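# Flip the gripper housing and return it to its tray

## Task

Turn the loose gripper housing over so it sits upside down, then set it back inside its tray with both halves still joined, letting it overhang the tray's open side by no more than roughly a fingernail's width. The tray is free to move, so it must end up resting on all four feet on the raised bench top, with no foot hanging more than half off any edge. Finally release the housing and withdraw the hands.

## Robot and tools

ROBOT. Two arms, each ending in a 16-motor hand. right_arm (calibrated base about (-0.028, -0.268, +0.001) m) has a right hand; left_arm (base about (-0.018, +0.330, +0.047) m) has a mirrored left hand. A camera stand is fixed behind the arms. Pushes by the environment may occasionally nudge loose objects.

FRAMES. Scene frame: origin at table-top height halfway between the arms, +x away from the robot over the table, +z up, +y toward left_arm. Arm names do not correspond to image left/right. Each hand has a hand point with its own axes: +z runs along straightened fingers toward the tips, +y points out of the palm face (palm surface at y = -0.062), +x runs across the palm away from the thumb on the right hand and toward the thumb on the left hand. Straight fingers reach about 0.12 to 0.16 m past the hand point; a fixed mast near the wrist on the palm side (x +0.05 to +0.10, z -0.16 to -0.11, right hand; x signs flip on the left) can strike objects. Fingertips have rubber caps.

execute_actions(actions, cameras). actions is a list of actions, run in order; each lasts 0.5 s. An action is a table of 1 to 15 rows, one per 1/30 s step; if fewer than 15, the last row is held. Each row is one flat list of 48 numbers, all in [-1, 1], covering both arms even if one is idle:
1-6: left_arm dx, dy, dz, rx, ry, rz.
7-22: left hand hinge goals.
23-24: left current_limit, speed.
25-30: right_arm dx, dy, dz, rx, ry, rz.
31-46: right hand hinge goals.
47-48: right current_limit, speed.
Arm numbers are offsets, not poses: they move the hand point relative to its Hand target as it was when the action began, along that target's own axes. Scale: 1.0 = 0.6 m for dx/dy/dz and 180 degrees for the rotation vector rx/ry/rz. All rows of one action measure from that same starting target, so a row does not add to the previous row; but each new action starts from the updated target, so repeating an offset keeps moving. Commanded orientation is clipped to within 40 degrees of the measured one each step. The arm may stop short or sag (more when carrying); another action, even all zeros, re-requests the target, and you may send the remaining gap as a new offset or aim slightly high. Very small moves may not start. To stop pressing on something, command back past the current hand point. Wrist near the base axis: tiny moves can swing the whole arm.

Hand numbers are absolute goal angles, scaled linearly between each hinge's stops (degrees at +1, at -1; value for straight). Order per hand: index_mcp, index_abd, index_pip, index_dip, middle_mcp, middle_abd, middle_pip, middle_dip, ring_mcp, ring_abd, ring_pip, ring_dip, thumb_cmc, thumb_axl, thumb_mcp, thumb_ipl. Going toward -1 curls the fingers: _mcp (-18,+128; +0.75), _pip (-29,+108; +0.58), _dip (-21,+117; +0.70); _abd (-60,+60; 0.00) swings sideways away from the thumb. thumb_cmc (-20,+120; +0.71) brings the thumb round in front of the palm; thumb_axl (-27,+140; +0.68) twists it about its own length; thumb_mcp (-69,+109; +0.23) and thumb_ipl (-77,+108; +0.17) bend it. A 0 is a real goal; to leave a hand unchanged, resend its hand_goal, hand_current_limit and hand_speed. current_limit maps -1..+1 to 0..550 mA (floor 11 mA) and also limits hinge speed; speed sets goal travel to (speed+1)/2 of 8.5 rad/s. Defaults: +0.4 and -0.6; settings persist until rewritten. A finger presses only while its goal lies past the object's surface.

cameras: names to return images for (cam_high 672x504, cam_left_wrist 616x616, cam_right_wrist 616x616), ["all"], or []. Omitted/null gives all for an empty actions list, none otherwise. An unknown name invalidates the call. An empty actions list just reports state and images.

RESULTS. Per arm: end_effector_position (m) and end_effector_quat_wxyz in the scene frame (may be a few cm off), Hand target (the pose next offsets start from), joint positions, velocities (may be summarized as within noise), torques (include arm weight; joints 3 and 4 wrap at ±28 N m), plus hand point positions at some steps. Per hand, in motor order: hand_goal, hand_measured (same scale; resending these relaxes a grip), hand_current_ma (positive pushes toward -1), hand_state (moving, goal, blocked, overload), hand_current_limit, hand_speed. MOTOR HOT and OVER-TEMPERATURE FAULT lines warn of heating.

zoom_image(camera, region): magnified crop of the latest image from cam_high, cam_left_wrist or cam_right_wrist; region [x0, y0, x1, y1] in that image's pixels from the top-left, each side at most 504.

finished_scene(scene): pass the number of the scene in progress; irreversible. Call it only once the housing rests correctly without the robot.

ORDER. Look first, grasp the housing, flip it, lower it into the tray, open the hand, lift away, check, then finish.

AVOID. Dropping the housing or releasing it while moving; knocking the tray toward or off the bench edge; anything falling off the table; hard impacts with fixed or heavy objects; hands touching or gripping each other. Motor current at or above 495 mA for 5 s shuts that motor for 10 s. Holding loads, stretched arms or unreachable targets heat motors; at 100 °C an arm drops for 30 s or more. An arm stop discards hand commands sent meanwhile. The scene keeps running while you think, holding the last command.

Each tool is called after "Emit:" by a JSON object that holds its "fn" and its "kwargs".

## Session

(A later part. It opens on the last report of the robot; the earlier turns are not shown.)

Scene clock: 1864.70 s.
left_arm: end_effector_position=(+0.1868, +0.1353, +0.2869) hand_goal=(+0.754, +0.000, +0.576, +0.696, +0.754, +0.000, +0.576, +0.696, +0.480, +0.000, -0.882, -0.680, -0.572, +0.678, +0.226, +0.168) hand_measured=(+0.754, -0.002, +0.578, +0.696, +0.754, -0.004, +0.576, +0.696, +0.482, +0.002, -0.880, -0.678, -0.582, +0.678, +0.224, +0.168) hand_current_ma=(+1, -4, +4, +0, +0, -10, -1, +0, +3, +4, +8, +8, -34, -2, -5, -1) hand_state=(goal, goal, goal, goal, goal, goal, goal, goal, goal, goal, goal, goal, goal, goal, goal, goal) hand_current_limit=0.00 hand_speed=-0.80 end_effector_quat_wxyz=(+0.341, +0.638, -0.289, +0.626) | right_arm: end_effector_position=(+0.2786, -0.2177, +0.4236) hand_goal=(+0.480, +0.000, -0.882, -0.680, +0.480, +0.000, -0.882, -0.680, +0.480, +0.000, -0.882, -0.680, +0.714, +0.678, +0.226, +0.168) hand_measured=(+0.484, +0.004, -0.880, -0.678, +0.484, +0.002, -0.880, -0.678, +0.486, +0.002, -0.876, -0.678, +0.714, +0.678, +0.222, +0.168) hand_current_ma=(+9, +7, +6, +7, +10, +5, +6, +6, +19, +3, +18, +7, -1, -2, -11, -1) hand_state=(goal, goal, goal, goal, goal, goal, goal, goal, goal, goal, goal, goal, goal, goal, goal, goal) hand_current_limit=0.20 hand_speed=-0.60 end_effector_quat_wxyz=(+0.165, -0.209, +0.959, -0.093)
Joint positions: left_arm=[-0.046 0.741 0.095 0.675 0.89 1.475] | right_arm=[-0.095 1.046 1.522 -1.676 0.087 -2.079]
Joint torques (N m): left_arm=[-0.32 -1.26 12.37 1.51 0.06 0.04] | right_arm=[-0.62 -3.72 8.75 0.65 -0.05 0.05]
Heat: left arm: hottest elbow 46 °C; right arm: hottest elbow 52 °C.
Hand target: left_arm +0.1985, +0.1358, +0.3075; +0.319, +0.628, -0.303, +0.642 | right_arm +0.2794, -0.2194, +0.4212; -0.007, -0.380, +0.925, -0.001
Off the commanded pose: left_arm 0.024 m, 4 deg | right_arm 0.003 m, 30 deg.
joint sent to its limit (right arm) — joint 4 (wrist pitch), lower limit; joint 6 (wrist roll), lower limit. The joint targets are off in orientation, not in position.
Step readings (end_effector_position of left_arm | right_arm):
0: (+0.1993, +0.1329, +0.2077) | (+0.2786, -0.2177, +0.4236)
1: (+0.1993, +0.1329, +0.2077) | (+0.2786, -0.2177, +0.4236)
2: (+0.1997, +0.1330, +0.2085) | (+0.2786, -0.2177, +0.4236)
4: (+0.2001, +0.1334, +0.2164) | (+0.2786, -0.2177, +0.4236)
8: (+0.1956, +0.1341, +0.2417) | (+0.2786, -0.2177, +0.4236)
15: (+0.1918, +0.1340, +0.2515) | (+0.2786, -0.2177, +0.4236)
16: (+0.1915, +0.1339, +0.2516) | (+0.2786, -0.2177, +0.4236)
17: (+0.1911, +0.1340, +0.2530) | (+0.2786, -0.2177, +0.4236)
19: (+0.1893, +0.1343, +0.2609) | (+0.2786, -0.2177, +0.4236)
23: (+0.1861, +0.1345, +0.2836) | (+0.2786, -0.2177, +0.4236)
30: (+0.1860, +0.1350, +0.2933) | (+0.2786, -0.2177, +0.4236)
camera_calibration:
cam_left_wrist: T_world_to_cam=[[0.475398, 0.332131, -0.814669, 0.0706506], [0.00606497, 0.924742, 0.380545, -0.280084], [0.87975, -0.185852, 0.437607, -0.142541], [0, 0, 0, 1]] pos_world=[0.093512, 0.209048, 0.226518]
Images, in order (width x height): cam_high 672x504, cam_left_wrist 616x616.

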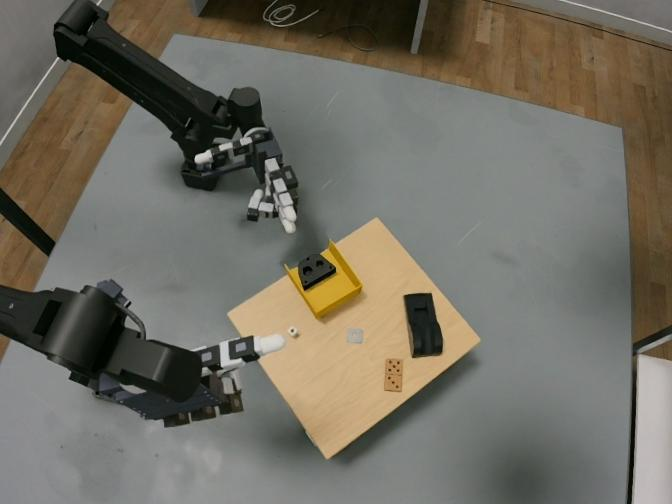

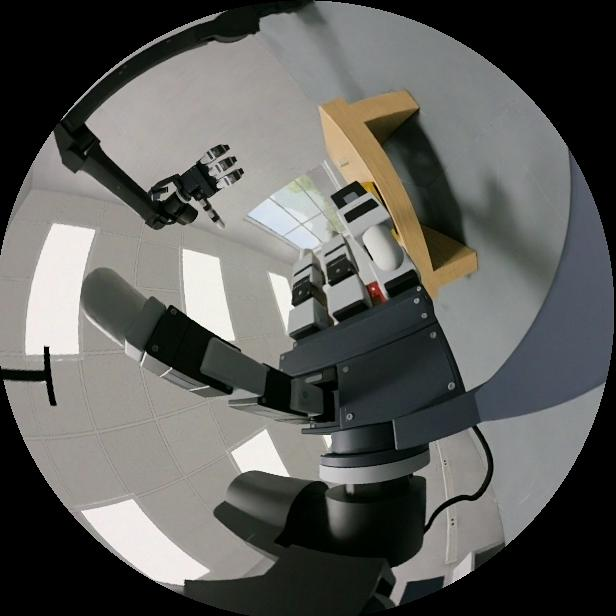

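Emit:
{"fn": "execute_actions", "kwargs": {"actions": [[[0.0715,-0.2272,-0.0745,0,0.0,0,0.754,0,0.576,0.696,0.754,0,0.576,0.696,0.48,0,-0.882,-0.68,-0.572,0.678,0.226,0.168,0.0,-0.8,0,0,0,0,0,0,0.48,0,-0.882,-0.68,0.48,0,-0.882,-0.68,0.48,0,-0.882,-0.68,0.714,0.678,0.226,0.168,0.2,-0.6]],[[0,0,0,0,0.0,0,0.754,0,0.576,0.696,0.754,0,0.576,0.696,0.48,0,-0.882,-0.68,-0.572,0.678,0.226,0.168,0.0,-0.8,-0.159,0.065,0.04,0,0,0,0.48,0,-0.882,-0.68,0.48,0,-0.882,-0.68,0.48,0,-0.882,-0.68,0.714,0.678,0.226,0.168,0.2,-0.6]],[[0,0,0,0,0.0,0,0.754,0,0.576,0.696,0.754,0,0.576,0.696,0.48,0,-0.882,-0.68,-0.572,0.678,0.226,0.168,0.0,-0.8,-0.159,0.065,0.04,0,0,0,0.48,0,-0.882,-0.68,0.48,0,-0.882,-0.68,0.48,0,-0.882,-0.68,0.714,0.678,0.226,0.168,0.2,-0.6]]], "cameras": ["cam_high","cam_right_wrist"]}}

Emit:
{"fn": "zoom_image", "kwargs": {"camera": "cam_right_wrist", "region": [280, 150, 420, 290]}}

Scene clock: 1884.03 s.
left_arm: end_effector_position=(+0.2681, +0.2500, +0.3332) hand_goal=(+0.754, +0.000, +0.576, +0.696, +0.754, +0.000, +0.576, +0.696, +0.480, +0.000, -0.882, -0.680, -0.572, +0.678, +0.226, +0.168) hand_measured=(+0.756, -0.002, +0.576, +0.696, +0.756, -0.004, +0.576, +0.696, +0.480, +0.002, -0.880, -0.678, -0.582, +0.678, +0.224, +0.168) hand_current_ma=(+4, -6, +1, +0, +4, -10, -1, +0, -1, +4, +8, +8, -36, -2, -5, -1) hand_state=(goal, goal, goal, goal, goal, goal, goal, goal, goal, goal, goal, goal, goal, goal, goal, goal) hand_current_limit=0.00 hand_speed=-0.80 end_effector_quat_wxyz=(+0.327, +0.636, -0.296, +0.633) | right_arm: end_effector_position=(+0.3525, -0.0316, +0.3460) hand_goal=(+0.480, +0.000, -0.882, -0.680, +0.480, +0.000, -0.882, -0.680, +0.480, +0.000, -0.882, -0.680, +0.714, +0.678, +0.226, +0.168) hand_measured=(+0.482, +0.002, -0.880, -0.678, +0.484, +0.002, -0.880, -0.678, +0.486, +0.002, -0.876, -0.678, +0.714, +0.678, +0.222, +0.168) hand_current_ma=(+8, +6, +6, +7, +9, +5, +6, +6, +15, +3, +16, +7, +0, -2, -11, -1) hand_state=(goal, goal, goal, goal, goal, goal, goal, goal, goal, goal, goal, goal, goal, goal, goal, goal) hand_current_limit=0.20 hand_speed=-0.60 end_effector_quat_wxyz=(+0.048, -0.382, +0.923, +0.014)
Joint positions: left_arm=[0.405 1.073 0.384 0.753 1.328 1.466] | right_arm=[0.318 1.482 1.683 -1.677 -0.032 -2.004]
Joint torques (N m): left_arm=[-1.14 -3.55 11.22 1.83 0.01 -0.32] | right_arm=[-0.44 -11.99 12.49 0.1 -0.31 0.2]
Heat: left arm: hottest elbow 51 °C; right arm: hottest elbow 53 °C.
Hand target: left_arm +0.2784, +0.2558, +0.3475; +0.319, +0.628, -0.303, +0.642 | right_arm +0.3599, -0.0302, +0.3707; -0.007, -0.380, +0.925, -0.001
Off the commanded pose: left_arm 0.019 m, 2 deg | right_arm 0.026 m, 7 deg.
joint sent to its limit (right arm) — joint 4 (wrist pitch), lower limit. The joint targets are off in orientation, not in position.
Step readings (end_effector_position of left_arm | right_arm):
0: (+0.1868, +0.1352, +0.2868) | (+0.2786, -0.2177, +0.4236)
1: (+0.1860, +0.1355, +0.2875) | (+0.2786, -0.2177, +0.4236)
2: (+0.1847, +0.1386, +0.2886) | (+0.2786, -0.2177, +0.4236)
4: (+0.1971, +0.1584, +0.2957) | (+0.2786, -0.2177, +0.4236)
8: (+0.2455, +0.2150, +0.3206) | (+0.2786, -0.2177, +0.4236)
15: (+0.2707, +0.2502, +0.3327) | (+0.2786, -0.2177, +0.4236)
16: (+0.2702, +0.2502, +0.3320) | (+0.2788, -0.2171, +0.4233)
17: (+0.2696, +0.2501, +0.3315) | (+0.2795, -0.2136, +0.4223)
19: (+0.2688, +0.2499, +0.3313) | (+0.2821, -0.1912, +0.4171)
23: (+0.2678, +0.2496, +0.3321) | (+0.2942, -0.1399, +0.3925)
30: (+0.2679, +0.2498, +0.3325) | (+0.3157, -0.1240, +0.3591)
31: (+0.2680, +0.2498, +0.3326) | (+0.3158, -0.1235, +0.3600)
32: (+0.2680, +0.2499, +0.3326) | (+0.3165, -0.1211, +0.3624)
34: (+0.2680, +0.2499, +0.3327) | (+0.3227, -0.1037, +0.3706)
38: (+0.2680, +0.2499, +0.3330) | (+0.3330, -0.0522, +0.3719)
45: (+0.2681, +0.2499, +0.3331) | (+0.3479, -0.0309, +0.3409)
camera_calibration:
cam_right_wrist: T_world_to_cam=[[0.0705973, 0.993495, 0.0893554, 0.00159443], [0.642461, -0.113812, 0.757819, -0.533881], [0.763059, 0.00390742, -0.646317, 0.0821571], [0, 0, 0, 1]] pos_world=[0.280195, -0.062667, 0.457542]
Images, in order (width x height): cam_high 672x504, cam_right_wrist 616x616.

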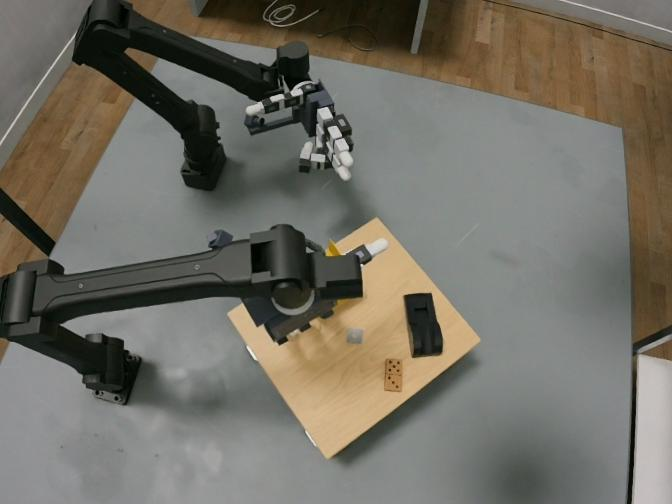

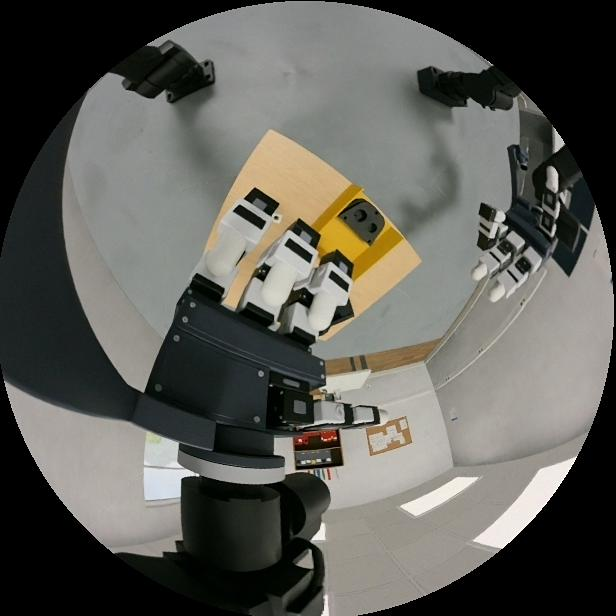

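Scaled by 3.600 from the camera's 616x616 image, which has a finer 880x880 frame.

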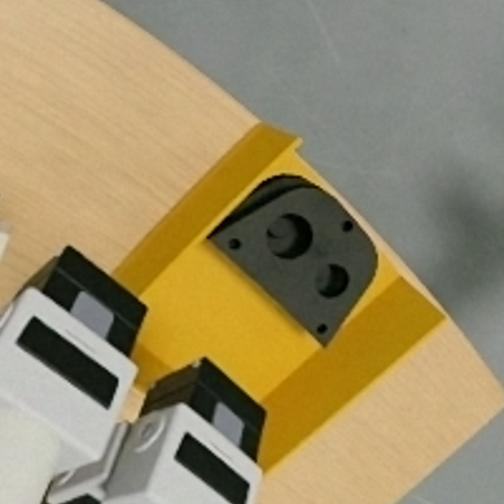

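Emit:
{"fn": "execute_actions", "kwargs": {"actions": [[[0,0,0,0,0.0,0,0.754,0,0.576,0.696,0.754,0,0.576,0.696,0.48,0,-0.882,-0.68,-0.572,0.678,0.226,0.168,0.0,-0.8,0.17,-0.05,-0.09,0,0,0,0.48,0,-0.882,-0.68,0.48,0,-0.882,-0.68,0.48,0,-0.882,-0.68,0.714,0.678,0.226,0.168,0.2,-0.6]],[[0,0,0,0,0.0,0,0.754,0,0.576,0.696,0.754,0,0.576,0.696,0.48,0,-0.882,-0.68,-0.572,0.678,0.226,0.168,0.0,-0.8,0.13,-0.05,0,0,0,0,0.48,0,-0.882,-0.68,0.48,0,-0.882,-0.68,0.48,0,-0.882,-0.68,0.714,0.678,0.226,0.168,0.2,-0.6]]], "cameras": ["cam_high","cam_right_wrist"]}}

Emit:
{"fn": "zoom_image", "kwargs": {"camera": "cam_high", "region": [290, 245, 340, 295]}}

Emit:
{"fn": "zoom_image", "kwargs": {"camera": "cam_right_wrist", "region": [330, 120, 450, 240]}}

Scene clock: 1903.43 s.
left_arm: end_effector_position=(+0.2681, +0.2500, +0.3332) hand_goal=(+0.754, +0.000, +0.576, +0.696, +0.754, +0.000, +0.576, +0.696, +0.480, +0.000, -0.882, -0.680, -0.572, +0.678, +0.226, +0.168) hand_measured=(+0.756, -0.002, +0.576, +0.696, +0.756, -0.004, +0.576, +0.696, +0.480, +0.002, -0.880, -0.678, -0.582, +0.678, +0.224, +0.168) hand_current_ma=(+4, -6, +1, +0, +4, -10, -1, +0, -1, +4, +8, +8, -36, -2, -5, -1) hand_state=(goal, goal, goal, goal, goal, goal, goal, goal, goal, goal, goal, goal, goal, goal, goal, goal) hand_current_limit=0.00 hand_speed=-0.80 end_effector_quat_wxyz=(+0.327, +0.636, -0.295, +0.633) | right_arm: end_effector_position=(+0.2754, -0.1973, +0.4270) hand_goal=(+0.480, +0.000, -0.882, -0.680, +0.480, +0.000, -0.882, -0.680, +0.480, +0.000, -0.882, -0.680, +0.714, +0.678, +0.226, +0.168) hand_measured=(+0.482, +0.002, -0.880, -0.678, +0.482, +0.002, -0.880, -0.678, +0.484, +0.002, -0.876, -0.678, +0.714, +0.678, +0.222, +0.168) hand_current_ma=(+6, +6, +6, +7, +7, +5, +6, +6, +12, +3, +16, +7, -2, -2, -12, -1) hand_state=(goal, goal, goal, goal, goal, goal, goal, goal, goal, goal, goal, goal, goal, goal, goal, goal) hand_current_limit=0.20 hand_speed=-0.60 end_effector_quat_wxyz=(+0.172, -0.234, +0.954, -0.072)
Joint positions: left_arm=[0.405 1.073 0.384 0.753 1.328 1.466] | right_arm=[-0.049 1.048 1.526 -1.677 0.051 -2.079]
Joint torques (N m): left_arm=[-0.32 -3.84 11.03 1.94 0.04 -0.31] | right_arm=[-0.79 -4.07 8.64 0.72 -0.09 0.05]
Heat: left arm: hottest elbow 57 °C; right arm: hottest elbow 59 °C.
Hand target: left_arm +0.2784, +0.2558, +0.3475; +0.319, +0.628, -0.303, +0.642 | right_arm +0.2746, -0.1990, +0.4271; -0.007, -0.380, +0.925, -0.002
Off the commanded pose: left_arm 0.019 m, 2 deg | right_arm 0.002 m, 28 deg.
joint sent to its limit (right arm) — joint 4 (wrist pitch), lower limit; joint 6 (wrist roll), lower limit. The joint targets are off in orientation, not in position.
Step readings (end_effector_position of left_arm | right_arm):
0: (+0.2681, +0.2500, +0.3332) | (+0.3525, -0.0316, +0.3460)
1: (+0.2681, +0.2500, +0.3332) | (+0.3526, -0.0320, +0.3464)
2: (+0.2681, +0.2500, +0.3332) | (+0.3523, -0.0349, +0.3490)
4: (+0.2681, +0.2500, +0.3332) | (+0.3476, -0.0459, +0.3555)
8: (+0.2681, +0.2500, +0.3332) | (+0.3325, -0.0913, +0.3896)
15: (+0.2681, +0.2500, +0.3332) | (+0.3016, -0.1202, +0.4373)
16: (+0.2681, +0.2500, +0.3332) | (+0.3008, -0.1209, +0.4382)
17: (+0.2681, +0.2500, +0.3332) | (+0.3005, -0.1247, +0.4362)
19: (+0.2681, +0.2500, +0.3332) | (+0.2985, -0.1397, +0.4266)
23: (+0.2681, +0.2500, +0.3332) | (+0.2920, -0.1821, +0.4127)
30: (+0.2681, +0.2500, +0.3332) | (+0.2768, -0.1960, +0.4260)
camera_calibration:
cam_right_wrist: T_world_to_cam=[[0.3462, 0.932796, 0.100187, 0.0719744], [0.343257, -0.22533, 0.911812, -0.569957], [0.873109, -0.281279, -0.398198, 0.0014822], [0, 0, 0, 1]] pos_world=[0.16943, -0.195149, 0.513073]
Images, in order (width x height): cam_high 672x504, cam_right_wrist 616x616.

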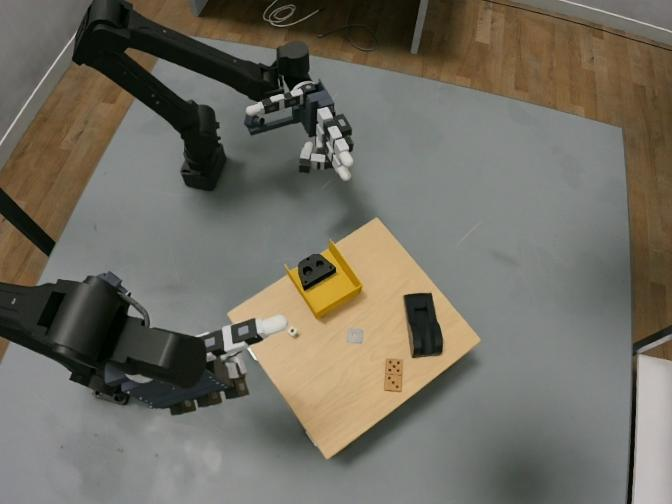

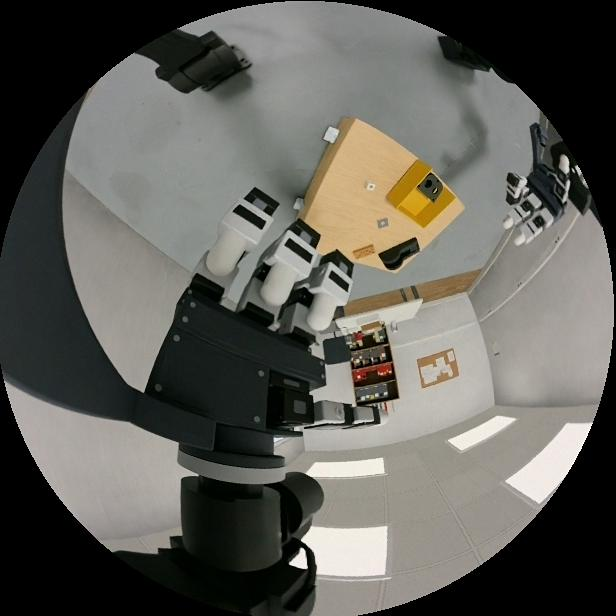

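Scaled by 10.080 from the camera's 672x504 image, which has a finer 960x720 frame.

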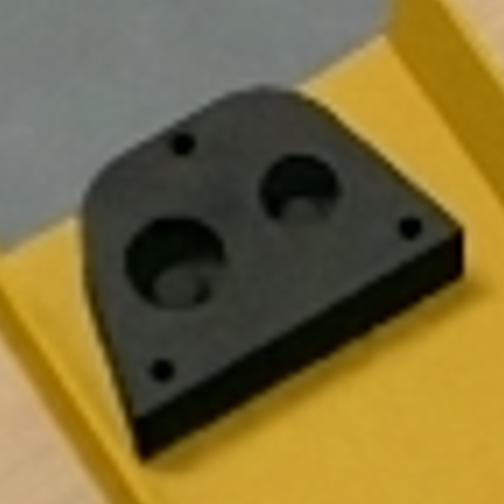

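Scaled by 4.200 from the camera's 616x616 image, which has a finer 880x880 frame.

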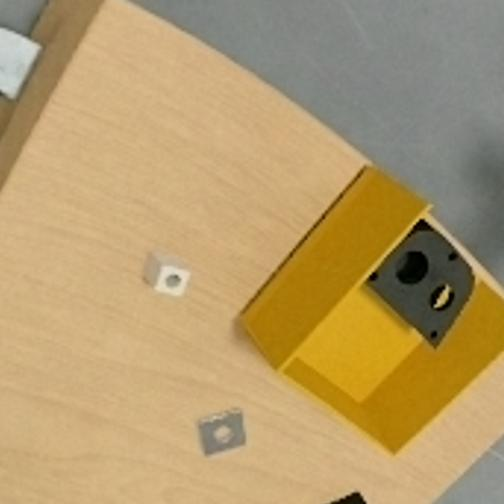

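Emit:
{"fn": "finished_scene", "kwargs": {"scene": 2}}

The scene is finished: the task was done.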